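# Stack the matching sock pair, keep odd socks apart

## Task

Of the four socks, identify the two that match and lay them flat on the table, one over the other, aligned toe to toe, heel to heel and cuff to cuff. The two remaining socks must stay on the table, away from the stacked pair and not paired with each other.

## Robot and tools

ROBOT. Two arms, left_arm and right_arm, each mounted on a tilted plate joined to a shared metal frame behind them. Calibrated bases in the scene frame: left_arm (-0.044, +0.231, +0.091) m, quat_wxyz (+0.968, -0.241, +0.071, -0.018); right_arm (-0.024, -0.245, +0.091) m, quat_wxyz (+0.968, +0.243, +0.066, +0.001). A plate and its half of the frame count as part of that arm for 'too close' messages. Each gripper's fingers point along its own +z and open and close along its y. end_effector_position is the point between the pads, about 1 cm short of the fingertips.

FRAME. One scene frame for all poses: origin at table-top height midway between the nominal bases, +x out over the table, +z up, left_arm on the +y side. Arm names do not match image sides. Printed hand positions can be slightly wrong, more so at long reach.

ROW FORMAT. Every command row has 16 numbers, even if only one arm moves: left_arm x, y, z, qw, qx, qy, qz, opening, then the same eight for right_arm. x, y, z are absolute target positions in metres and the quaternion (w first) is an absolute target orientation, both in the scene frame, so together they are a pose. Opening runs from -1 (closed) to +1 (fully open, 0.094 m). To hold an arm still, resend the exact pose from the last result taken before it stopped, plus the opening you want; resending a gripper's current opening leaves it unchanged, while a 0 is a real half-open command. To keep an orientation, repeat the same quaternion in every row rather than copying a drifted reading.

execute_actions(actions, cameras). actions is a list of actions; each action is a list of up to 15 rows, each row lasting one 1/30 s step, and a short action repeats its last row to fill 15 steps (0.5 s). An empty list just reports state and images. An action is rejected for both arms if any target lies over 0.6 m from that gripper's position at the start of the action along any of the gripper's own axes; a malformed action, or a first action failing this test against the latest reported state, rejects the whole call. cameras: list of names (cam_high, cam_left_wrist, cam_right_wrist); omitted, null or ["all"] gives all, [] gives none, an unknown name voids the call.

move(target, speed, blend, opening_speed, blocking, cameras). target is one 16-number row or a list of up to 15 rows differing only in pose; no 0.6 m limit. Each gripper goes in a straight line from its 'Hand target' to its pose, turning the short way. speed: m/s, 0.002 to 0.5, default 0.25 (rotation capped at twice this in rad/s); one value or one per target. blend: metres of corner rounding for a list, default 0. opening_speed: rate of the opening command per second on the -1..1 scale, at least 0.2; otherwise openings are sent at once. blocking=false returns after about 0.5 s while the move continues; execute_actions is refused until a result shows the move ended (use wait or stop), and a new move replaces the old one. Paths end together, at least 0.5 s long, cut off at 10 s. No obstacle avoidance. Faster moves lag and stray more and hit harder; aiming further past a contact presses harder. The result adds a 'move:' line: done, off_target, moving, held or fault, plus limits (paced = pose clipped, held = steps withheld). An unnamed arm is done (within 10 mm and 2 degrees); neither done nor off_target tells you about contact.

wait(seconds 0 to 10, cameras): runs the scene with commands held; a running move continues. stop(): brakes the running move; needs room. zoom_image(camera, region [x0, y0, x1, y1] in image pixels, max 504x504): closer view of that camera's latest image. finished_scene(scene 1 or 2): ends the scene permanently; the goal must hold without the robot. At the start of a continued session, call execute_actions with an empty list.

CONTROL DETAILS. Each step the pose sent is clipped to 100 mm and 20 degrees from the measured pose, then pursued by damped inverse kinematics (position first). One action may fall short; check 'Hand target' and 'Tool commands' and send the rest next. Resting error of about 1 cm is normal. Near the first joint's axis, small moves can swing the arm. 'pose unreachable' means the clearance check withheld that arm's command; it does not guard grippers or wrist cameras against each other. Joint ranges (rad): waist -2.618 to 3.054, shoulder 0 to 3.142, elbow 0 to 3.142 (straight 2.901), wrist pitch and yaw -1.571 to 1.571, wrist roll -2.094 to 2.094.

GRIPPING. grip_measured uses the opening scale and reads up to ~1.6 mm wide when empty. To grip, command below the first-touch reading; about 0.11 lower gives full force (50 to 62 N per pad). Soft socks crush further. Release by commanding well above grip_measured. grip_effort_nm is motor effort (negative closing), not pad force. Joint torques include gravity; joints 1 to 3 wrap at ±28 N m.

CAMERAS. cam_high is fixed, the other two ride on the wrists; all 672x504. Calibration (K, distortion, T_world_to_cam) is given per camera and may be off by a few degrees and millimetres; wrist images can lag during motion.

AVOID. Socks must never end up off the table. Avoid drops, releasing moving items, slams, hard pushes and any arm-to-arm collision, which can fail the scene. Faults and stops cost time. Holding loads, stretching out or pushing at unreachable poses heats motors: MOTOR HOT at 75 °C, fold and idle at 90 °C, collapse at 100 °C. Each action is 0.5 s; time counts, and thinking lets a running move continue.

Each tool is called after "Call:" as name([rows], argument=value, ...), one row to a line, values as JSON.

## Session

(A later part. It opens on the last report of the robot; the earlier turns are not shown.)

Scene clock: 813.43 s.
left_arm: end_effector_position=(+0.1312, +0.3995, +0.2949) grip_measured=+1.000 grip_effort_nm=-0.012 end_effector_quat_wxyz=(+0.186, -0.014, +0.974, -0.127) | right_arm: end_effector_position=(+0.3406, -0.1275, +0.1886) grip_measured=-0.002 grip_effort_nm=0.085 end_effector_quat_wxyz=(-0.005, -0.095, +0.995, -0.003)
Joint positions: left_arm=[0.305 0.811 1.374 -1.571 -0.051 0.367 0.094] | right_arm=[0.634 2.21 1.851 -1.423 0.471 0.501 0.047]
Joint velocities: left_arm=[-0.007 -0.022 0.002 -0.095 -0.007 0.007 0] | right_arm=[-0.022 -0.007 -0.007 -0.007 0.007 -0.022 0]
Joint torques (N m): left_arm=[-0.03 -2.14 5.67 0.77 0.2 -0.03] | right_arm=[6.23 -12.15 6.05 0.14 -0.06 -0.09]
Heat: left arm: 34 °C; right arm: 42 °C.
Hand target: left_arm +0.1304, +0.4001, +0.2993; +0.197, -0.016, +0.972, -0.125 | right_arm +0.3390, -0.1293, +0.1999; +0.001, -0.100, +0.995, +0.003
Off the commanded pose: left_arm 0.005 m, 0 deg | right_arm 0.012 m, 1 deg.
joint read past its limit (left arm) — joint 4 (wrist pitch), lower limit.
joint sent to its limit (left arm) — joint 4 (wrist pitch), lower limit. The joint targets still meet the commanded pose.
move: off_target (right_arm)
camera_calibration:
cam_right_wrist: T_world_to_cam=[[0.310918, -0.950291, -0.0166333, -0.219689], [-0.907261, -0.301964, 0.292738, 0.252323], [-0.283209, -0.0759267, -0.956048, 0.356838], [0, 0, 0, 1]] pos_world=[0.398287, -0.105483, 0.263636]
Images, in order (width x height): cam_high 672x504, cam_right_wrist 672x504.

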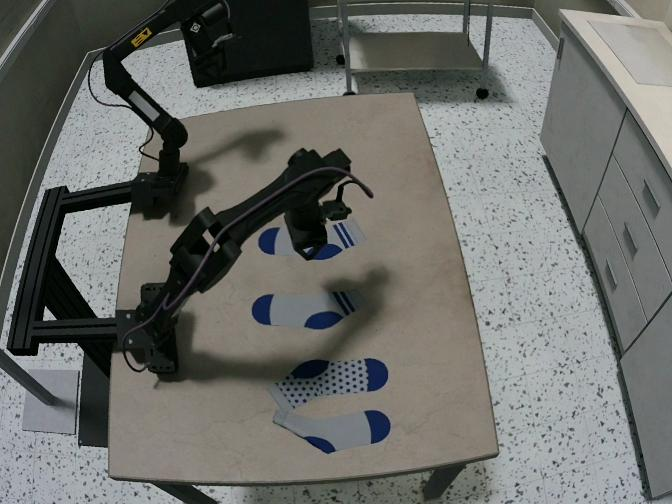

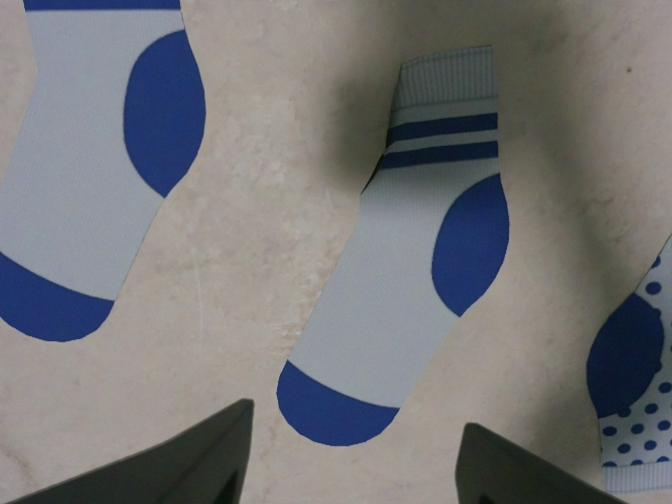

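Call:
move([
  [0.13,0.40,0.3,0.186,-0.014,0.974,-0.127,1,0.410,-0.133,0.05,0,0.0175,0.9998,0,-0.4],
  [0.13,0.40,0.3,0.186,-0.014,0.974,-0.127,1,0.410,-0.133,-0.004,0,0.0175,0.9998,0,-0.4],
], speed=[0.25,0.06], cameras=["cam_right_wrist"])

Call:
move(target=[0.13,0.40,0.3,0.186,-0.014,0.974,-0.127,1,0.410,-0.133,-0.004,0,0.0175,0.9998,0,-1], opening_speed=1, cameras=["cam_right_wrist"])

Call:
move([
  [0.13,0.40,0.3,0.186,-0.014,0.974,-0.127,1,0.412,-0.105,0.005,0,0.0175,0.9998,0,-1],
  [0.13,0.40,0.3,0.186,-0.014,0.974,-0.127,1,0.39,-0.10,0.1,0,0.0175,0.9998,0,-1],
], speed=0.08, cameras=["cam_right_wrist"])

Call:
move(target=[0.13,0.40,0.3,0.186,-0.014,0.974,-0.127,1,0.34,-0.13,0.2,0,-0.1,0.995,0,0], cameras=["cam_high","cam_right_wrist"])

Scene clock: 822.27 s.
left_arm: end_effector_position=(+0.1312, +0.3995, +0.2949) grip_measured=+1.000 grip_effort_nm=-0.027 end_effector_quat_wxyz=(+0.186, -0.014, +0.974, -0.127) | right_arm: end_effector_position=(+0.4181, -0.1378, +0.0200) grip_measured=-0.398 grip_effort_nm=-0.125 end_effector_quat_wxyz=(+0.007, +0.023, +1.000, +0.004)
Joint positions: left_arm=[0.305 0.811 1.374 -1.571 -0.051 0.367 0.094] | right_arm=[0.351 2.484 1.794 -0.909 0.505 0.404 0.028]
Joint velocities: left_arm=[-0.017 0.007 0.002 -0.037 0.022 -0.022 0] | right_arm=[0.002 -0.012 -0.012 -0.022 -0.051 -0.022 -0.001]
Joint torques (N m): left_arm=[-0.01 -2 5.74 0.73 0.22 -0.11] | right_arm=[5.57 -9.39 3.1 0.98 0.08 -0.12]
Heat: left arm: 34 °C; right arm: 42 °C.
Hand target: left_arm +0.1304, +0.4001, +0.2993; +0.197, -0.016, +0.972, -0.125 | right_arm +0.4103, -0.1344, -0.0032; -0.002, +0.018, +1.000, -0.004
Off the commanded pose: left_arm 0.005 m, 0 deg | right_arm 0.026 m, 1 deg.
joint read past its limit (left arm) — joint 4 (wrist pitch), lower limit.
joint sent to its limit (left arm) — joint 4 (wrist pitch), lower limit. The joint targets still meet the commanded pose.
move: off_target (right_arm)
camera_calibration:
cam_right_wrist: T_world_to_cam=[[0.0798589, -0.996454, -0.0264804, -0.165893], [-0.960023, -0.0840348, 0.267011, 0.421425], [-0.26829, 0.00409863, -0.96333, 0.221715], [0, 0, 0, 1]] pos_world=[0.477309, -0.130799, 0.0966667]
Images, in order (width x height): cam_right_wrist 672x504.

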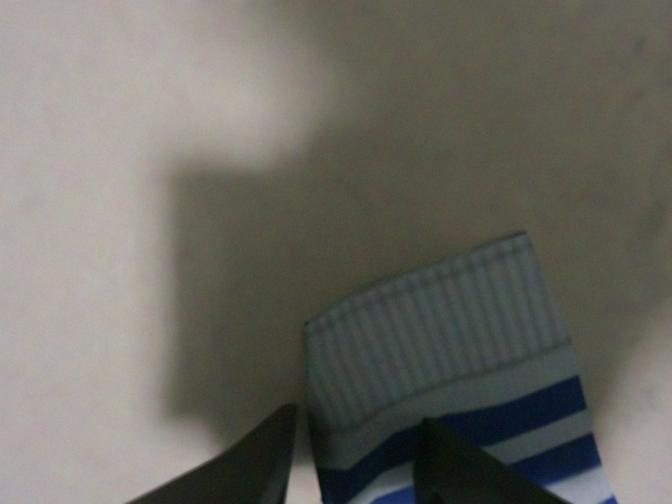

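Scene clock: 823.07 s.
left_arm: end_effector_position=(+0.1312, +0.3995, +0.2949) grip_measured=+1.000 grip_effort_nm=-0.022 end_effector_quat_wxyz=(+0.186, -0.014, +0.974, -0.127) | right_arm: end_effector_position=(+0.4193, -0.1403, +0.0189) grip_measured=-0.976 grip_effort_nm=-0.994 end_effector_quat_wxyz=(+0.013, +0.021, +1.000, -0.005)
Joint positions: left_arm=[0.305 0.811 1.374 -1.571 -0.051 0.367 0.094] | right_arm=[0.351 2.484 1.788 -0.9 0.525 0.398 0.001]
Joint velocities: left_arm=[-0.017 -0.002 -0.007 0.051 -0.007 0.037 0] | right_arm=[-0.022 -0.027 -0.017 -0.051 0.007 -0.007 -0.001]
Joint torques (N m): left_arm=[-0.05 -1.94 5.74 0.75 0.2 -0.06] | right_arm=[5.61 -9.95 2.55 1.02 -0.18 -0.08]
Heat: left arm: 34 °C; right arm: 42 °C.
Hand target: left_arm +0.1304, +0.4001, +0.2993; +0.197, -0.016, +0.972, -0.125 | right_arm +0.4092, -0.1335, -0.0032; -0.001, +0.017, +1.000, +0.000
Off the commanded pose: left_arm 0.005 m, 0 deg | right_arm 0.026 m, 2 deg.
joint read past its limit (left arm) — joint 4 (wrist pitch), lower limit.
joint sent to its limit (left arm) — joint 4 (wrist pitch), lower limit. The joint targets still meet the commanded pose.
move: off_target (right_arm)
camera_calibration:
cam_right_wrist: T_world_to_cam=[[0.0842973, -0.996404, -0.00856518, -0.170758], [-0.962265, -0.083635, 0.258944, 0.423859], [-0.258729, -0.0135863, -0.965854, 0.214545], [0, 0, 0, 1]] pos_world=[0.477768, -0.13178, 0.0960006]
Images, in order (width x height): cam_right_wrist 672x504.

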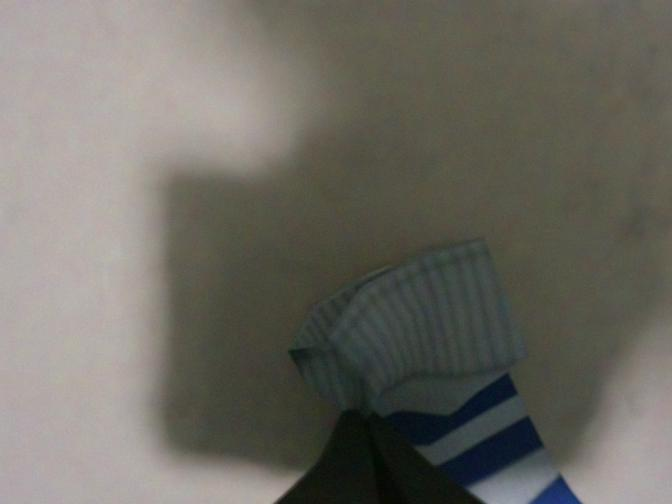

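Scene clock: 825.37 s.
left_arm: end_effector_position=(+0.1312, +0.3995, +0.2949) grip_measured=+1.000 grip_effort_nm=-0.017 end_effector_quat_wxyz=(+0.186, -0.014, +0.974, -0.127) | right_arm: end_effector_position=(+0.3831, -0.1021, +0.0799) grip_measured=-0.979 grip_effort_nm=-1.043 end_effector_quat_wxyz=(-0.015, +0.013, +1.000, -0.010)
Joint positions: left_arm=[0.305 0.811 1.374 -1.571 -0.051 0.367 0.094] | right_arm=[0.508 2.462 1.876 -1.159 0.492 0.589 0.001]
Joint velocities: left_arm=[-0.012 -0.022 -0.007 0.007 0.095 -0.051 0] | right_arm=[0.002 0.002 0.002 -0.007 0.037 0.037 0]
Joint torques (N m): left_arm=[-0.12 -2.09 5.63 0.75 0.24 -0.01] | right_arm=[7.79 -14.74 7.16 0.09 -0.06 0.07]
Heat: left arm: 34 °C; right arm: 42 °C.
Hand target: left_arm +0.1304, +0.4001, +0.2993; +0.197, -0.016, +0.972, -0.125 | right_arm +0.3891, -0.0994, +0.0998; +0.001, +0.017, +1.000, +0.002
Off the commanded pose: left_arm 0.005 m, 0 deg | right_arm 0.021 m, 2 deg.
joint read past its limit (left arm) — joint 4 (wrist pitch), lower limit.
joint sent to its limit (left arm) — joint 4 (wrist pitch), lower limit. The joint targets still meet the commanded pose.
move: off_target (right_arm)
camera_calibration:
cam_right_wrist: T_world_to_cam=[[0.100697, -0.994904, -0.00506475, -0.135543], [-0.944828, -0.097221, 0.312806, 0.364027], [-0.311704, -0.0267133, -0.949804, 0.282359], [0, 0, 0, 1]] pos_world=[0.445604, -0.0919181, 0.15363]
Images, in order (width x height): cam_right_wrist 672x504.

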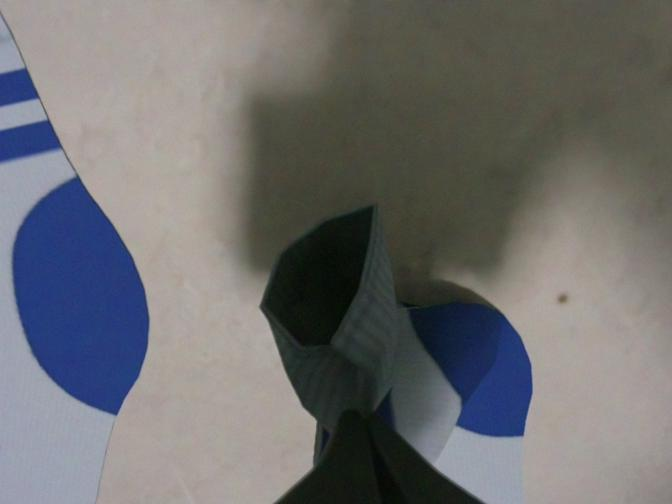

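Scene clock: 826.67 s.
left_arm: end_effector_position=(+0.1312, +0.3995, +0.2949) grip_measured=+1.000 grip_effort_nm=-0.017 end_effector_quat_wxyz=(+0.186, -0.014, +0.974, -0.127) | right_arm: end_effector_position=(+0.3443, -0.1303, +0.1950) grip_measured=-0.002 grip_effort_nm=0.090 end_effector_quat_wxyz=(+0.003, -0.089, +0.996, +0.001)
Joint positions: left_arm=[0.305 0.811 1.374 -1.571 -0.051 0.367 0.094] | right_arm=[0.631 2.198 1.864 -1.427 0.473 0.502 0.047]
Joint velocities: left_arm=[-0.007 0.002 0.002 0.022 -0.081 -0.022 0] | right_arm=[-0.012 -0.002 0.002 -0.022 -0.066 0.051 -0.001]
Joint torques (N m): left_arm=[-0.23 -2.04 5.65 0.73 0.24 -0.06] | right_arm=[6.37 -10.81 5.44 0.21 -0.07 -0.09]
Heat: left arm: 34 °C; right arm: 42 °C.
Hand target: left_arm +0.1304, +0.4001, +0.2993; +0.197, -0.016, +0.972, -0.125 | right_arm +0.3393, -0.1300, +0.2002; +0.001, -0.100, +0.995, +0.002
Off the commanded pose: left_arm 0.005 m, 0 deg | right_arm 0.007 m, 1 deg.
joint read past its limit (left arm) — joint 4 (wrist pitch), lower limit.
joint sent to its limit (left arm) — joint 4 (wrist pitch), lower limit. The joint targets still meet the commanded pose.
move: done
camera_calibration:
cam_right_wrist: T_world_to_cam=[[0.299492, -0.953843, -0.0220676, -0.218912], [-0.915018, -0.2937, 0.276556, 0.259805], [-0.270272, -0.0626341, -0.960745, 0.362007], [0, 0, 0, 1]] pos_world=[0.401129, -0.109829, 0.271115]
Images, in order (width x height): cam_high 672x504, cam_right_wrist 672x504.

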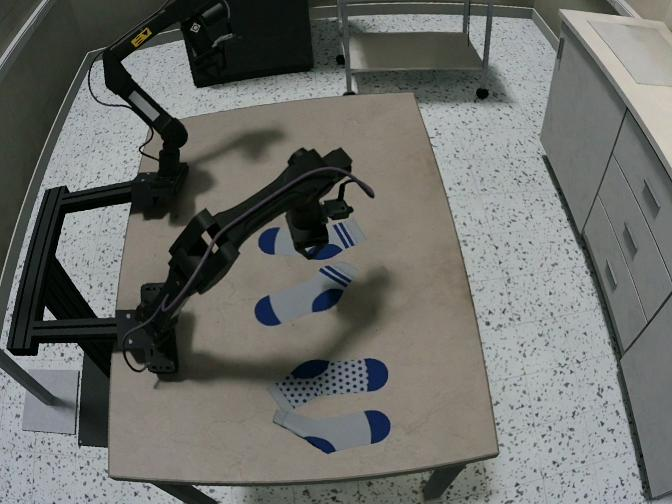

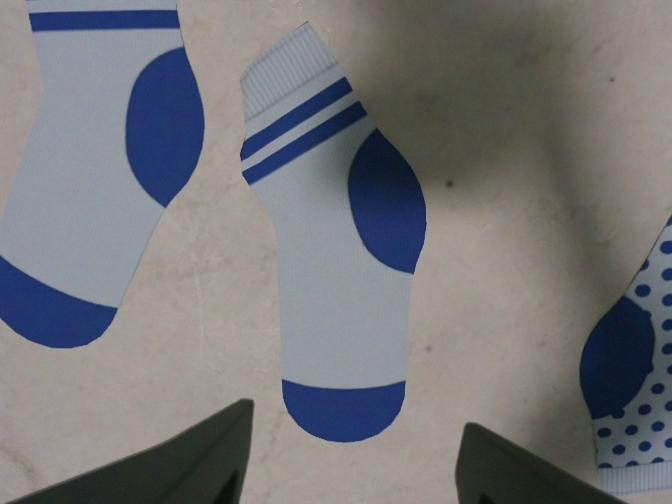

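Call:
move(target=[0.13,0.40,0.3,0.186,-0.014,0.974,-0.127,1,0.36,-0.12,0.16,0,-0.383,0.924,0,0], cameras=["cam_right_wrist","cam_left_wrist"])

Scene clock: 842.27 s.
left_arm: end_effector_position=(+0.1312, +0.3995, +0.2949) grip_measured=+1.000 grip_effort_nm=-0.012 end_effector_quat_wxyz=(+0.186, -0.014, +0.974, -0.127) | right_arm: end_effector_position=(+0.3601, -0.1235, +0.1687) grip_measured=-0.002 grip_effort_nm=0.085 end_effector_quat_wxyz=(+0.004, -0.377, +0.926, +0.003)
Joint positions: left_arm=[0.305 0.811 1.374 -1.571 -0.051 0.367 0.094] | right_arm=[0.592 2.255 1.864 -1.346 0.475 -0.14 0.047]
Joint velocities: left_arm=[0.012 0.012 -0.012 -0.037 -0.022 -0.007 0] | right_arm=[-0.012 -0.002 0.002 -0.007 -0.125 -0.037 0]
Joint torques (N m): left_arm=[-0.1 -1.99 5.63 0.75 0.2 -0.05] | right_arm=[5.49 -9.07 4.96 0.56 0.06 -0.12]
Heat: left arm: 34 °C; right arm: 41 °C.
Hand target: left_arm +0.1304, +0.4001, +0.2993; +0.197, -0.016, +0.972, -0.125 | right_arm +0.3601, -0.1202, +0.1600; -0.001, -0.383, +0.924, -0.001
Off the commanded pose: left_arm 0.005 m, 0 deg | right_arm 0.009 m, 1 deg.
joint read past its limit (left arm) — joint 4 (wrist pitch), lower limit.
joint sent to its limit (left arm) — joint 4 (wrist pitch), lower limit. The joint targets still meet the commanded pose.
move: done
camera_calibration:
cam_left_wrist: T_world_to_cam=[[0.0910025, -0.950915, 0.295769, 0.282229], [-0.988605, -0.122026, -0.0881448, 0.247781], [0.11991, -0.284377, -0.951184, 0.465057], [0, 0, 0, 1]] pos_world=[0.16351, 0.430863, 0.380721]
cam_right_wrist: T_world_to_cam=[[0.783302, -0.621236, -0.0224378, -0.350766], [-0.593085, -0.757648, 0.272434, 0.111024], [-0.186246, -0.200091, -0.961913, 0.294379], [0, 0, 0, 1]] pos_world=[0.39543, -0.0748888, 0.24505]
Images, in order (width x height): cam_left_wrist 672x504, cam_right_wrist 672x504.

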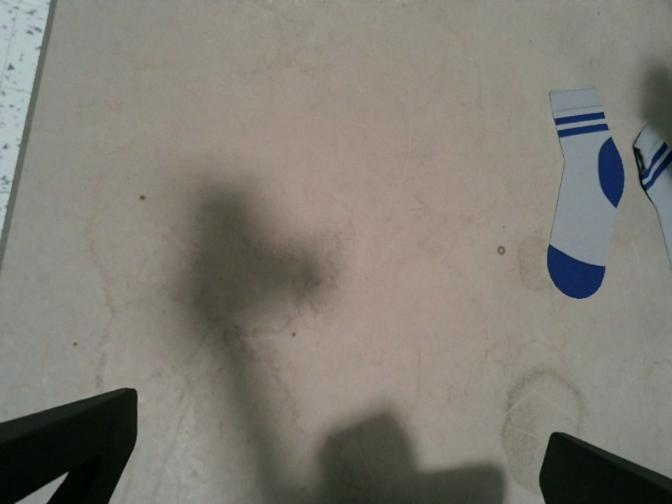

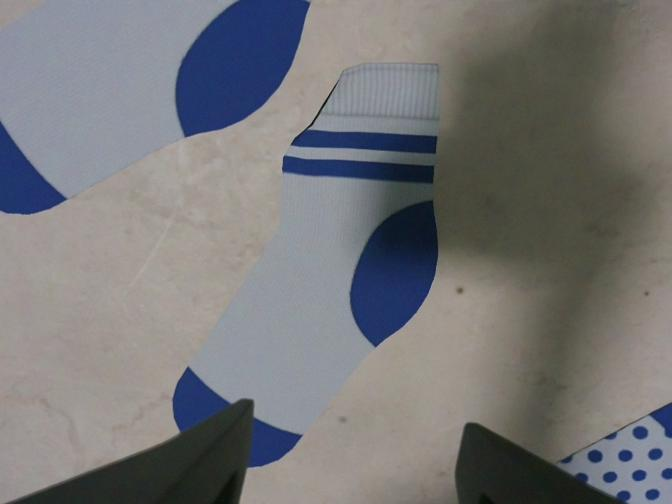

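Call:
move([
  [0.13,0.40,0.3,0.186,-0.014,0.974,-0.127,1,0.416,-0.068,0.06,0,-0.438,0.899,0,-0.4],
  [0.13,0.40,0.3,0.186,-0.014,0.974,-0.127,1,0.416,-0.068,-0.004,0,-0.438,0.899,0,-0.4],
], speed=[0.15,0.06], cameras=["cam_right_wrist"])

Call:
move(target=[0.13,0.40,0.3,0.186,-0.014,0.974,-0.127,1,0.416,-0.068,-0.004,0,-0.438,0.899,0,-1], opening_speed=1, cameras=["cam_right_wrist"])

Scene clock: 860.73 s.
left_arm: end_effector_position=(+0.1312, +0.3995, +0.2949) grip_measured=+1.000 grip_effort_nm=-0.022 end_effector_quat_wxyz=(+0.186, -0.014, +0.974, -0.127) | right_arm: end_effector_position=(+0.4259, -0.0715, +0.0213) grip_measured=-0.398 grip_effort_nm=-0.125 end_effector_quat_wxyz=(+0.014, -0.432, +0.902, +0.001)
Joint positions: left_arm=[0.305 0.811 1.374 -1.571 -0.051 0.367 0.094] | right_arm=[0.458 2.679 2.053 -1.02 0.498 -0.42 0.028]
Joint velocities: left_arm=[-0.007 -0.002 -0.012 0.051 0.007 -0.081 0] | right_arm=[-0.012 -0.012 -0.002 0.007 0.007 0.051 0]
Joint torques (N m): left_arm=[-0.16 -1.85 5.75 0.72 0.2 -0.01] | right_arm=[6.05 -10.58 3.26 0.89 0.04 -0.09]
Heat: left arm: 34 °C; right arm: 40 °C.
Hand target: left_arm +0.1304, +0.4001, +0.2993; +0.197, -0.016, +0.972, -0.125 | right_arm +0.4159, -0.0688, -0.0033; -0.002, -0.438, +0.899, -0.001
Off the commanded pose: left_arm 0.005 m, 0 deg | right_arm 0.027 m, 2 deg.
joint read past its limit (left arm) — joint 4 (wrist pitch), lower limit.
joint sent to its limit (left arm) — joint 4 (wrist pitch), lower limit. The joint targets still meet the commanded pose.
move: off_target (right_arm)
camera_calibration:
cam_right_wrist: T_world_to_cam=[[0.852281, -0.523037, -0.00706729, -0.396016], [-0.503644, -0.824179, 0.258984, 0.187036], [-0.141283, -0.217168, -0.965856, 0.154935], [0, 0, 0, 1]] pos_world=[0.453605, -0.019333, 0.0984073]
Images, in order (width x height): cam_right_wrist 672x504.

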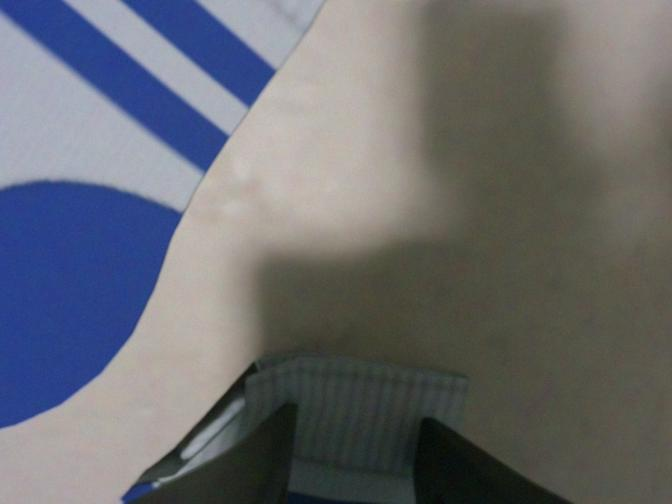

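Scene clock: 861.53 s.
left_arm: end_effector_position=(+0.1312, +0.3995, +0.2949) grip_measured=+1.000 grip_effort_nm=-0.012 end_effector_quat_wxyz=(+0.186, -0.014, +0.974, -0.127) | right_arm: end_effector_position=(+0.4291, -0.0702, +0.0207) grip_measured=-0.986 grip_effort_nm=-0.779 end_effector_quat_wxyz=(+0.021, -0.429, +0.903, -0.001)
Joint positions: left_arm=[0.305 0.811 1.374 -1.571 -0.051 0.367 0.094] | right_arm=[0.458 2.679 2.05 -1 0.502 -0.422 0.001]
Joint velocities: left_arm=[0.012 -0.012 -0.017 -0.007 -0.037 0.037 0] | right_arm=[-0.017 0.017 0.022 0.022 0.037 -0.051 0]
Joint torques (N m): left_arm=[-0.18 -2.11 5.68 0.78 0.23 -0.04] | right_arm=[6.05 -10.88 2.95 0.77 -0.02 -0.09]
Heat: left arm: 34 °C; right arm: 40 °C.
Hand target: left_arm +0.1304, +0.4001, +0.2993; +0.197, -0.016, +0.972, -0.125 | right_arm +0.4156, -0.0685, -0.0032; +0.000, -0.438, +0.899, +0.000
Off the commanded pose: left_arm 0.005 m, 0 deg | right_arm 0.028 m, 3 deg.
joint read past its limit (left arm) — joint 4 (wrist pitch), lower limit.
joint sent to its limit (left arm) — joint 4 (wrist pitch), lower limit. The joint targets still meet the commanded pose.
move: off_target (right_arm)
camera_calibration:
cam_right_wrist: T_world_to_cam=[[0.849215, -0.528036, 0.0033455, -0.397285], [-0.512089, -0.82199, 0.249194, 0.19381], [-0.128833, -0.213332, -0.968448, 0.150052], [0, 0, 0, 1]] pos_world=[0.45596, -0.0184603, 0.0983509]
Images, in order (width x height): cam_right_wrist 672x504.

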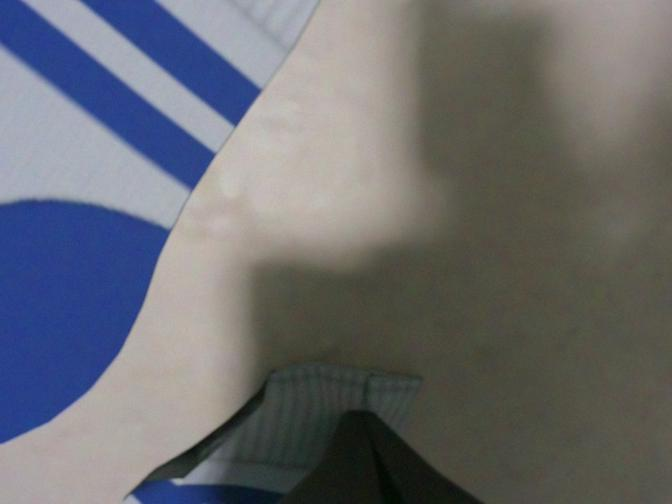

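Call:
move([
  [0.13,0.40,0.3,0.186,-0.014,0.974,-0.127,1,0.411,-0.064,0.03,0,-0.438,0.899,0,0],
  [0.13,0.40,0.3,0.186,-0.014,0.974,-0.127,1,0.409,-0.062,-0.01,0,-0.438,0.899,0,0],
], speed=0.06, opening_speed=2, cameras=["cam_right_wrist"])

Call:
move(target=[0.13,0.40,0.3,0.186,-0.014,0.974,-0.127,1,0.409,-0.062,-0.01,0,-0.438,0.899,0,-1], opening_speed=1, cameras=["cam_right_wrist"])

Scene clock: 866.50 s.
left_arm: end_effector_position=(+0.1312, +0.3995, +0.2949) grip_measured=+1.000 grip_effort_nm=-0.017 end_effector_quat_wxyz=(+0.186, -0.014, +0.974, -0.127) | right_arm: end_effector_position=(+0.4200, -0.0693, +0.0192) grip_measured=-0.002 grip_effort_nm=0.090 end_effector_quat_wxyz=(+0.012, -0.436, +0.900, -0.004)
Joint positions: left_arm=[0.305 0.811 1.374 -1.571 -0.051 0.367 0.094] | right_arm=[0.468 2.673 2.02 -1.003 0.507 -0.415 0.047]
Joint velocities: left_arm=[0.007 0.017 -0.012 0.022 0.022 -0.037 0] | right_arm=[0.012 0.017 -0.002 -0.066 0.007 0.051 0]
Joint torques (N m): left_arm=[-0.1 -2.02 5.67 0.75 0.23 -0.06] | right_arm=[6.02 -10.19 2.3 1.14 -0.08 -0.02]
Heat: left arm: 34 °C; right arm: 41 °C.
Hand target: left_arm +0.1304, +0.4001, +0.2993; +0.197, -0.016, +0.972, -0.125 | right_arm +0.4080, -0.0628, -0.0089; -0.001, -0.438, +0.899, +0.000
Off the commanded pose: left_arm 0.005 m, 0 deg | right_arm 0.032 m, 2 deg.
joint read past its limit (left arm) — joint 4 (wrist pitch), lower limit.
joint sent to its limit (left arm) — joint 4 (wrist pitch), lower limit. The joint targets still meet the commanded pose.
move: off_target (right_arm)
camera_calibration:
cam_right_wrist: T_world_to_cam=[[0.856258, -0.516548, -0.00027, -0.391131], [-0.497726, -0.825197, 0.267056, 0.183715], [-0.13817, -0.228534, -0.963681, 0.150449], [0, 0, 0, 1]] pos_world=[0.447137, -0.0160548, 0.0958175]
Images, in order (width x height): cam_right_wrist 672x504.

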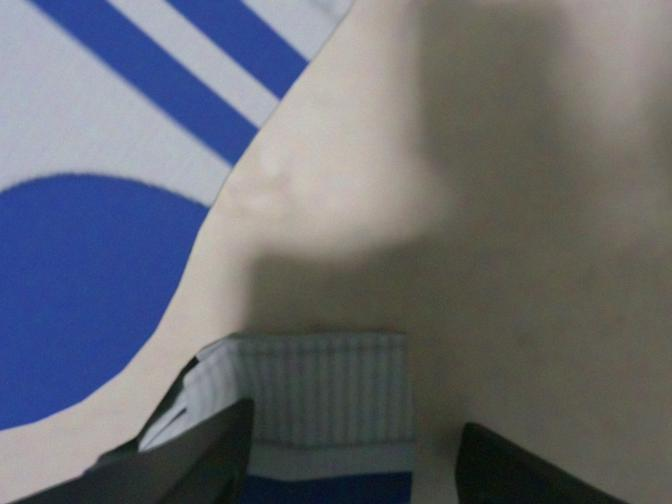

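Scene clock: 867.70 s.
left_arm: end_effector_position=(+0.1312, +0.3995, +0.2949) grip_measured=+1.000 grip_effort_nm=-0.017 end_effector_quat_wxyz=(+0.186, -0.014, +0.974, -0.127) | right_arm: end_effector_position=(+0.4150, -0.0613, +0.0193) grip_measured=-0.975 grip_effort_nm=-0.999 end_effector_quat_wxyz=(+0.012, -0.437, +0.899, +0.016)
Joint positions: left_arm=[0.305 0.811 1.374 -1.571 -0.051 0.367 0.094] | right_arm=[0.472 2.67 2.011 -0.996 0.466 -0.415 0.001]
Joint velocities: left_arm=[0.012 -0.007 -0.002 -0.007 0.022 0.051 0] | right_arm=[0.007 0.017 -0.012 0.007 -0.037 0.007 -0.001]
Joint torques (N m): left_arm=[-0.24 -1.99 5.61 0.74 0.19 -0.06] | right_arm=[5.71 -9.85 3.11 1.05 0.33 -0.03]
Heat: left arm: 34 °C; right arm: 40 °C.
Hand target: left_arm +0.1304, +0.4001, +0.2993; +0.197, -0.016, +0.972, -0.125 | right_arm +0.4078, -0.0626, -0.0089; -0.001, -0.438, +0.899, +0.000
Off the commanded pose: left_arm 0.005 m, 0 deg | right_arm 0.030 m, 2 deg.
joint read past its limit (left arm) — joint 4 (wrist pitch), lower limit.
joint sent to its limit (left arm) — joint 4 (wrist pitch), lower limit. The joint targets still meet the commanded pose.
move: off_target (right_arm)
camera_calibration:
cam_right_wrist: T_world_to_cam=[[0.858197, -0.512176, -0.0342657, -0.382689], [-0.489615, -0.83679, 0.245071, 0.184173], [-0.154193, -0.193542, -0.968899, 0.160589], [0, 0, 0, 1]] pos_world=[0.443358, -0.0108089, 0.097346]
Images, in order (width x height): cam_right_wrist 672x504.

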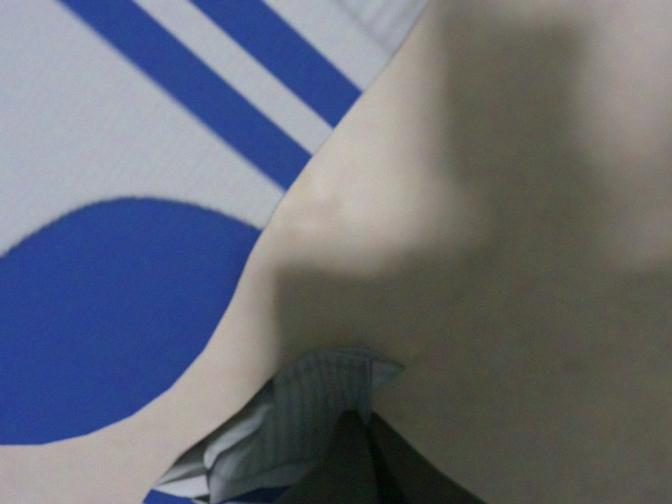

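Call:
move([
  [0.13,0.40,0.3,0.186,-0.014,0.974,-0.127,1,0.37,-0.08,0.14,0,-0.438,0.899,0,-1],
  [0.13,0.40,0.3,0.186,-0.014,0.974,-0.127,1,0.26,-0.05,0.30,0,-0.5,0.866,0,-1],
  [0.13,0.40,0.3,0.186,-0.014,0.974,-0.127,1,0.175,0.04,0.32,0,-0.5,0.866,0,-1],
], speed=0.15, blend=[0.03,0.03,0])

Scene clock: 874.57 s.
left_arm: end_effector_position=(+0.1312, +0.3995, +0.2949) grip_measured=+1.000 grip_effort_nm=-0.022 end_effector_quat_wxyz=(+0.186, -0.014, +0.974, -0.127) | right_arm: end_effector_position=(+0.1729, +0.0389, +0.3184) grip_measured=-0.979 grip_effort_nm=-1.048 end_effector_quat_wxyz=(+0.094, -0.499, +0.858, +0.072)
Joint positions: left_arm=[0.305 0.811 1.374 -1.571 -0.051 0.367 0.094] | right_arm=[1.246 2.287 2.083 -1.553 0.297 0.186 0.001]
Joint velocities: left_arm=[-0.012 -0.007 -0.012 -0.022 0.007 0.022 0] | right_arm=[-0.022 -0.002 0.007 -0.051 -0.037 -0.066 0]
Joint torques (N m): left_arm=[-0.16 -2.07 5.78 0.75 0.18 -0.02] | right_arm=[3.66 -7.83 7.9 0.7 -0.04 0.11]
Heat: left arm: 34 °C; right arm: 41 °C.
Hand target: left_arm +0.1304, +0.4001, +0.2993; +0.197, -0.016, +0.972, -0.125 | right_arm +0.1718, +0.0416, +0.3202; +0.091, -0.497, +0.860, +0.075
Off the commanded pose: left_arm 0.005 m, 0 deg | right_arm 0.003 m, 14 deg.
joint read past its limit (left arm) — joint 4 (wrist pitch), lower limit.
joint sent to its limit (left arm) — joint 4 (wrist pitch), lower limit. The joint targets still meet the commanded pose.
joint sent to its limit (right arm) — joint 4 (wrist pitch), lower limit. The joint targets are off in position and orientation.
move: off_target (right_arm)
camera_calibration:
cam_left_wrist: T_world_to_cam=[[0.0910025, -0.950915, 0.295769, 0.282229], [-0.988605, -0.122026, -0.0881448, 0.247781], [0.11991, -0.284377, -0.951184, 0.465057], [0, 0, 0, 1]] pos_world=[0.16351, 0.430863, 0.380721]
cam_right_wrist: T_world_to_cam=[[0.926307, -0.376216, -0.0204022, -0.134802], [-0.374962, -0.925809, 0.047767, 0.122547], [-0.0368592, -0.0365968, -0.99865, 0.415544], [0, 0, 0, 1]] pos_world=[0.186135, 0.077948, 0.406379]

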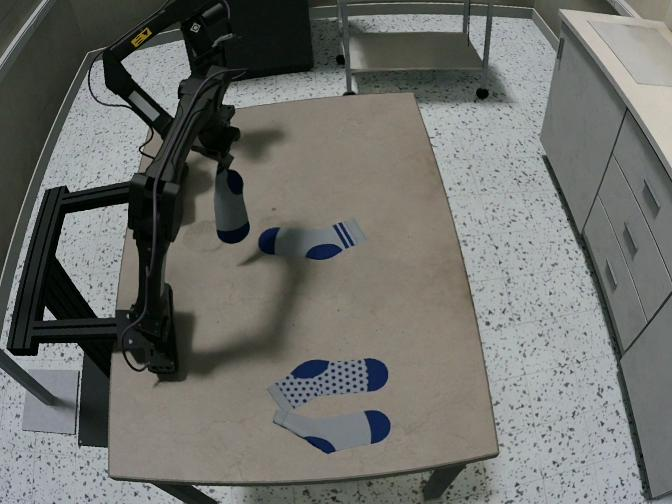

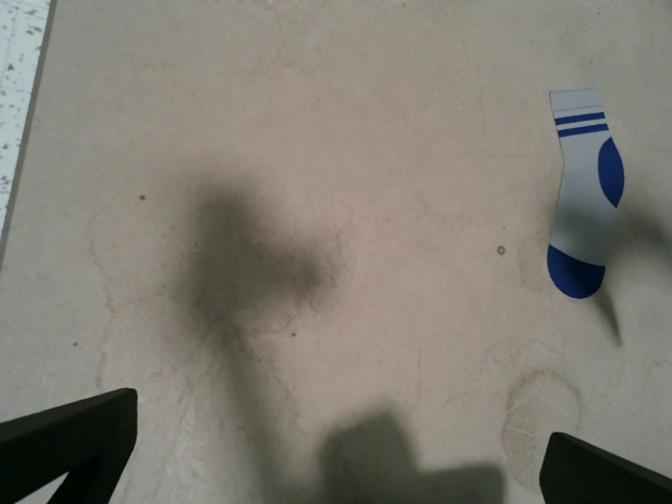

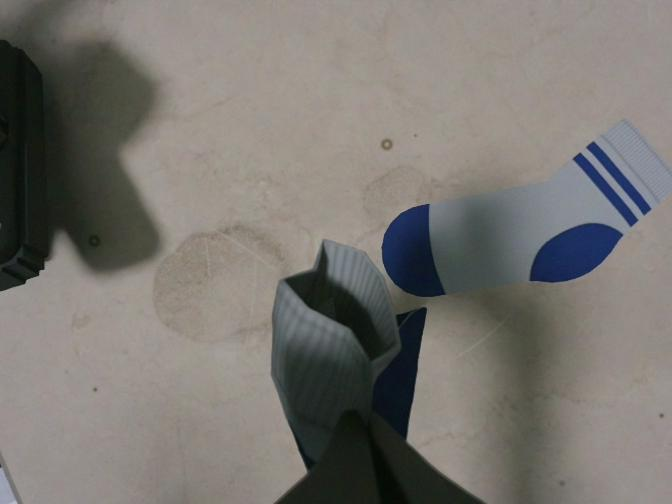

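Call:
move([
  [0.13,0.40,0.3,0.186,-0.014,0.974,-0.127,1,0.175,0.04,0.235,0,-0.5,0.866,0,-1],
  [0.13,0.40,0.3,0.186,-0.014,0.974,-0.127,1,0.25,0.04,0.18,0,-0.423,0.906,0,-1],
  [0.13,0.40,0.3,0.186,-0.014,0.974,-0.127,1,0.35,0.039,0.115,0,-0.259,0.966,0,-1],
  [0.13,0.40,0.3,0.186,-0.014,0.974,-0.127,1,0.442,0.036,0.012,0,-0.122,0.9925,0,-1],
], speed=0.13, blend=[0.02,0.02,0.02,0])

Scene clock: 884.30 s.
left_arm: end_effector_position=(+0.1312, +0.3995, +0.2949) grip_measured=+1.000 grip_effort_nm=-0.017 end_effector_quat_wxyz=(+0.186, -0.014, +0.974, -0.127) | right_arm: end_effector_position=(+0.4512, +0.0279, +0.0296) grip_measured=-0.979 grip_effort_nm=-1.048 end_effector_quat_wxyz=(+0.063, -0.110, +0.991, +0.032)
Joint positions: left_arm=[0.305 0.811 1.374 -1.571 -0.051 0.367 0.094] | right_arm=[0.586 3.116 2.805 -1.272 0.483 0.336 0.001]
Joint velocities: left_arm=[-0.002 0.002 -0.007 0.022 -0.11 -0.095 0] | right_arm=[-0.007 -0.012 -0.012 0.051 -0.007 -0.051 -0.001]
Joint torques (N m): left_arm=[-0.13 -2.21 5.74 0.77 0.19 -0.04] | right_arm=[7.54 -13.29 4.05 0.92 0.1 -0.06]
Heat: left arm: 34 °C; right arm: 41 °C.
Hand target: left_arm +0.1304, +0.4001, +0.2993; +0.197, -0.016, +0.972, -0.125 | right_arm +0.4426, +0.0328, +0.0123; +0.055, -0.121, +0.991, +0.022
Off the commanded pose: left_arm 0.005 m, 0 deg | right_arm 0.021 m, 8 deg.
joint read past its limit (left arm) — joint 4 (wrist pitch), lower limit.
joint sent to its limit (left arm) — joint 4 (wrist pitch), lower limit. The joint targets still meet the commanded pose.
joint sent to its limit (right arm) — joint 2 (shoulder), upper limit. The joint targets are off in orientation, not in position.
move: off_target (right_arm)
camera_calibration:
cam_left_wrist: T_world_to_cam=[[0.0910025, -0.950915, 0.295769, 0.282229], [-0.988605, -0.122026, -0.0881448, 0.247781], [0.11991, -0.284377, -0.951184, 0.465057], [0, 0, 0, 1]] pos_world=[0.16351, 0.430863, 0.380721]
cam_right_wrist: T_world_to_cam=[[0.345335, -0.936995, -0.0527618, -0.12392], [-0.925429, -0.349338, 0.146779, 0.459922], [-0.155963, -0.00186084, -0.987761, 0.189422], [0, 0, 0, 1]] pos_world=[0.497962, 0.0449086, 0.113058]

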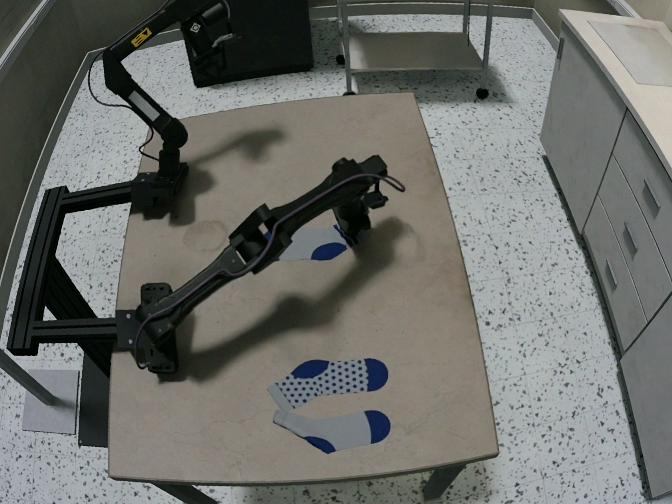

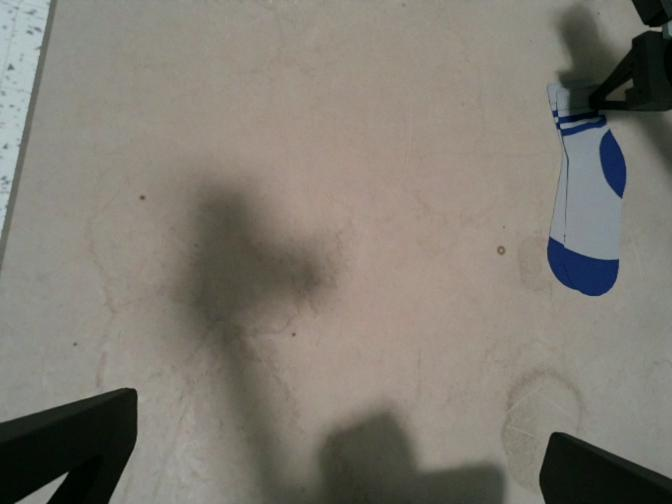

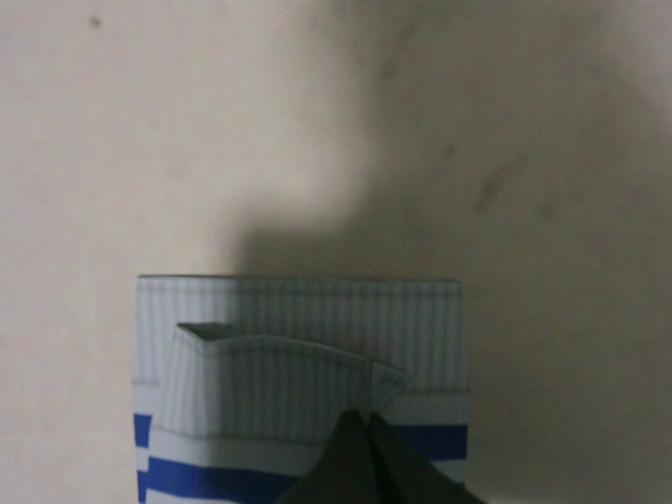

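Call:
zoom_image(camera="cam_left_wrist", region=[500, 60, 672, 310])

Scaled by 2.016.

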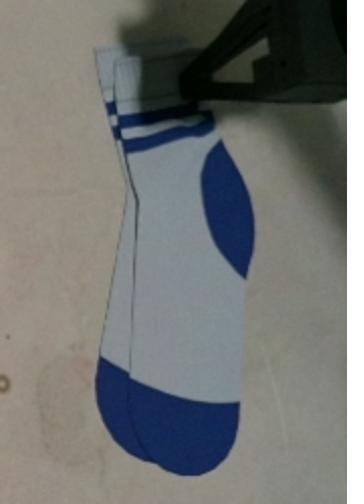

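Call:
move([
  [0.13,0.40,0.3,0.186,-0.014,0.974,-0.127,1,0.35,0.04,0.125,0,-0.259,0.966,0,-1],
  [0.13,0.40,0.3,0.186,-0.014,0.974,-0.127,1,0.25,0.045,0.2,0,-0.423,0.906,0,-1],
  [0.13,0.40,0.3,0.186,-0.014,0.974,-0.127,1,0.19,0.053,0.30,0,-0.5,0.866,0,-1],
], speed=0.15, blend=[0.03,0.03,0], cameras=["cam_left_wrist","cam_right_wrist"])

Scene clock: 894.70 s.
left_arm: end_effector_position=(+0.1312, +0.3995, +0.2949) grip_measured=+1.000 grip_effort_nm=-0.017 end_effector_quat_wxyz=(+0.186, -0.014, +0.974, -0.127) | right_arm: end_effector_position=(+0.1940, +0.0631, +0.2971) grip_measured=-0.979 grip_effort_nm=-1.048 end_effector_quat_wxyz=(+0.086, -0.489, +0.866, +0.064)
Joint positions: left_arm=[0.305 0.811 1.374 -1.571 -0.051 0.367 0.094] | right_arm=[1.205 2.419 2.198 -1.55 0.309 0.175 0.001]
Joint velocities: left_arm=[0.007 -0.027 -0.007 0.051 0.007 0.037 0] | right_arm=[-0.012 -0.002 0.007 0.007 -0.051 0.066 0]
Joint torques (N m): left_arm=[-0.06 -2 5.5 0.73 0.2 -0.05] | right_arm=[4.55 -12.34 4.23 0.62 -0.03 -0.1]
Heat: left arm: 34 °C; right arm: 43 °C.
Hand target: left_arm +0.1304, +0.4001, +0.2993; +0.197, -0.016, +0.972, -0.125 | right_arm +0.1886, +0.0553, +0.2995; +0.079, -0.498, +0.861, +0.061
Off the commanded pose: left_arm 0.005 m, 0 deg | right_arm 0.011 m, 12 deg.
joint read past its limit (left arm) — joint 4 (wrist pitch), lower limit.
joint sent to its limit (left arm) — joint 4 (wrist pitch), lower limit. The joint targets still meet the commanded pose.
joint sent to its limit (right arm) — joint 4 (wrist pitch), lower limit. The joint targets are off in orientation, not in position.
move: off_target (right_arm)
camera_calibration:
cam_left_wrist: T_world_to_cam=[[0.0910025, -0.950915, 0.295769, 0.282229], [-0.988605, -0.122026, -0.0881448, 0.247781], [0.11991, -0.284377, -0.951184, 0.465057], [0, 0, 0, 1]] pos_world=[0.16351, 0.430863, 0.380721]
cam_right_wrist: T_world_to_cam=[[0.916692, -0.399077, -0.0203326, -0.142413], [-0.396785, -0.915091, 0.071906, 0.150378], [-0.0473022, -0.057848, -0.997204, 0.398881], [0, 0, 0, 1]] pos_world=[0.209085, 0.103851, 0.384057]
Images, in order (width x height): cam_left_wrist 672x504, cam_right_wrist 672x504.

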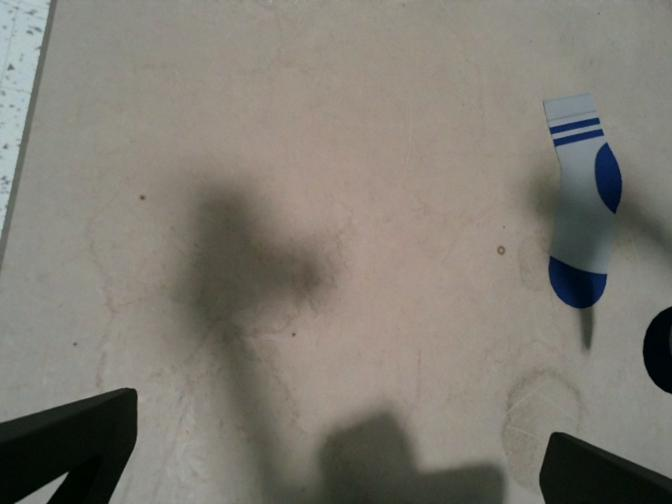

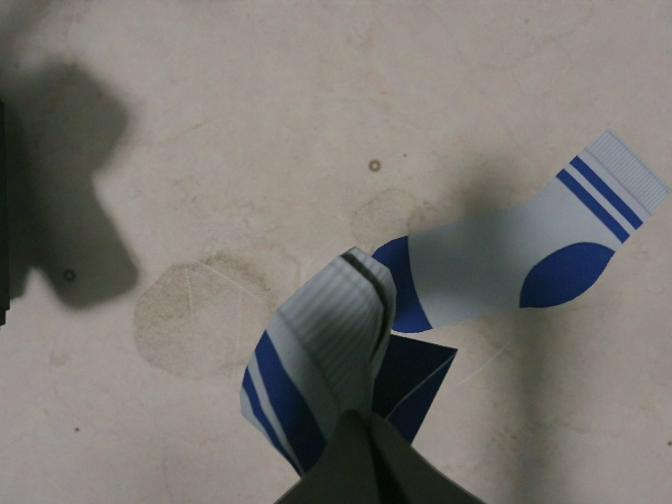

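Call:
move([
  [0.13,0.40,0.3,0.186,-0.014,0.974,-0.127,1,0.17,0.052,0.30,0,-0.5,0.866,0,-1],
  [0.13,0.40,0.3,0.186,-0.014,0.974,-0.127,1,0.17,0.052,0.235,0,-0.5,0.866,0,-1],
  [0.13,0.40,0.3,0.186,-0.014,0.974,-0.127,1,0.245,0.053,0.18,0,-0.423,0.906,0,-1],
  [0.13,0.40,0.3,0.186,-0.014,0.974,-0.127,1,0.345,0.056,0.115,0,-0.259,0.966,0,-1],
  [0.13,0.40,0.3,0.186,-0.014,0.974,-0.127,1,0.437,0.058,0.014,0,-0.139,0.99,0,-1],
], speed=0.12, blend=[0.01,0.02,0.02,0.02,0], cameras=["cam_left_wrist","cam_right_wrist"])

Call:
zoom_image(camera="cam_left_wrist", region=[500, 60, 672, 310])

Scene clock: 905.23 s.
left_arm: end_effector_position=(+0.1312, +0.3995, +0.2949) grip_measured=+1.000 grip_effort_nm=-0.017 end_effector_quat_wxyz=(+0.186, -0.014, +0.974, -0.127) | right_arm: end_effector_position=(+0.4470, +0.0500, +0.0313) grip_measured=-0.979 grip_effort_nm=-1.048 end_effector_quat_wxyz=(+0.080, -0.125, +0.988, +0.044)
Joint positions: left_arm=[0.305 0.811 1.374 -1.571 -0.051 0.367 0.094] | right_arm=[0.618 3.116 2.769 -1.208 0.473 0.321 0.001]
Joint velocities: left_arm=[0.007 -0.002 0.002 0.022 0.037 -0.037 0] | right_arm=[-0.002 0.007 0.002 -0.037 -0.007 0.037 0]
Joint torques (N m): left_arm=[-0.12 -2.04 5.63 0.74 0.23 -0.04] | right_arm=[7.61 -13.34 4.38 0.95 0.09 -0.08]
Heat: left arm: 34 °C; right arm: 44 °C.
Hand target: left_arm +0.1304, +0.4001, +0.2993; +0.197, -0.016, +0.972, -0.125 | right_arm +0.4376, +0.0550, +0.0145; +0.071, -0.138, +0.987, +0.034
Off the commanded pose: left_arm 0.005 m, 0 deg | right_arm 0.022 m, 11 deg.
elbow stopped short (right arm): the move would have taken joint 3 (elbow) straighter than the controller allows.
joint read past its limit (left arm) — joint 4 (wrist pitch), lower limit.
joint sent to its limit (left arm) — joint 4 (wrist pitch), lower limit. The joint targets still meet the commanded pose.
joint sent to its limit (right arm) — joint 2 (shoulder), upper limit. The joint targets are off in orientation, not in position.
move: off_target (right_arm)
camera_calibration:
cam_left_wrist: T_world_to_cam=[[0.0910025, -0.950915, 0.295769, 0.282229], [-0.988605, -0.122026, -0.0881448, 0.247781], [0.11991, -0.284377, -0.951184, 0.465057], [0, 0, 0, 1]] pos_world=[0.16351, 0.430863, 0.380721]
cam_right_wrist: T_world_to_cam=[[0.375665, -0.92443, -0.0656053, -0.115419], [-0.9183, -0.380845, 0.108084, 0.463076], [-0.124901, 0.019642, -0.991975, 0.175678], [0, 0, 0, 1]] pos_world=[0.490544, 0.0662127, 0.116645]
Images, in order (width x height): cam_left_wrist 672x504, cam_right_wrist 672x504.

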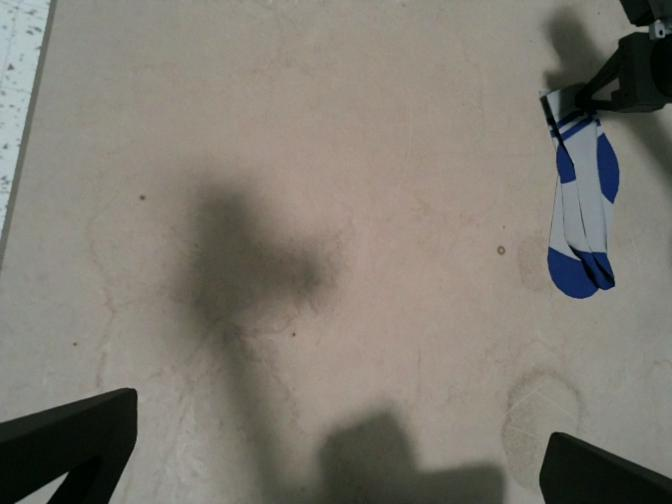

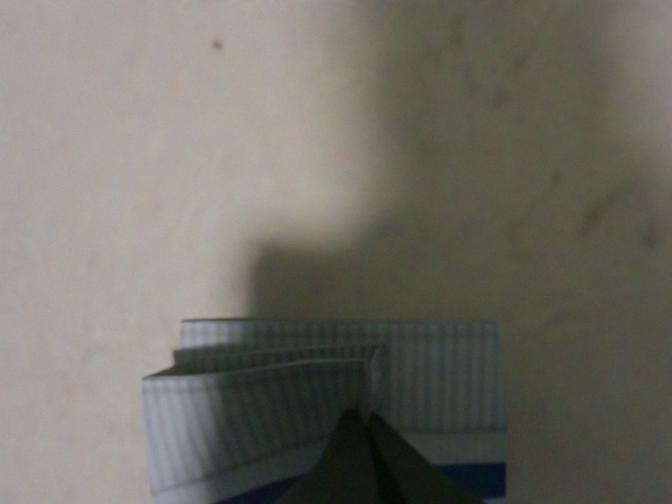

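Scaled by 2.016.

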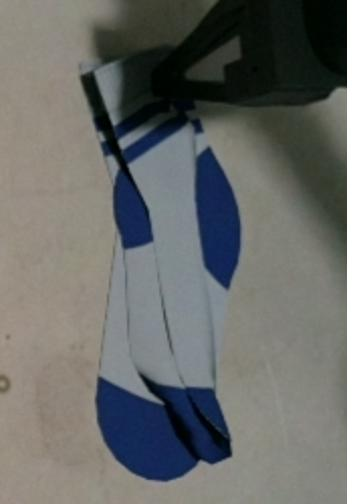

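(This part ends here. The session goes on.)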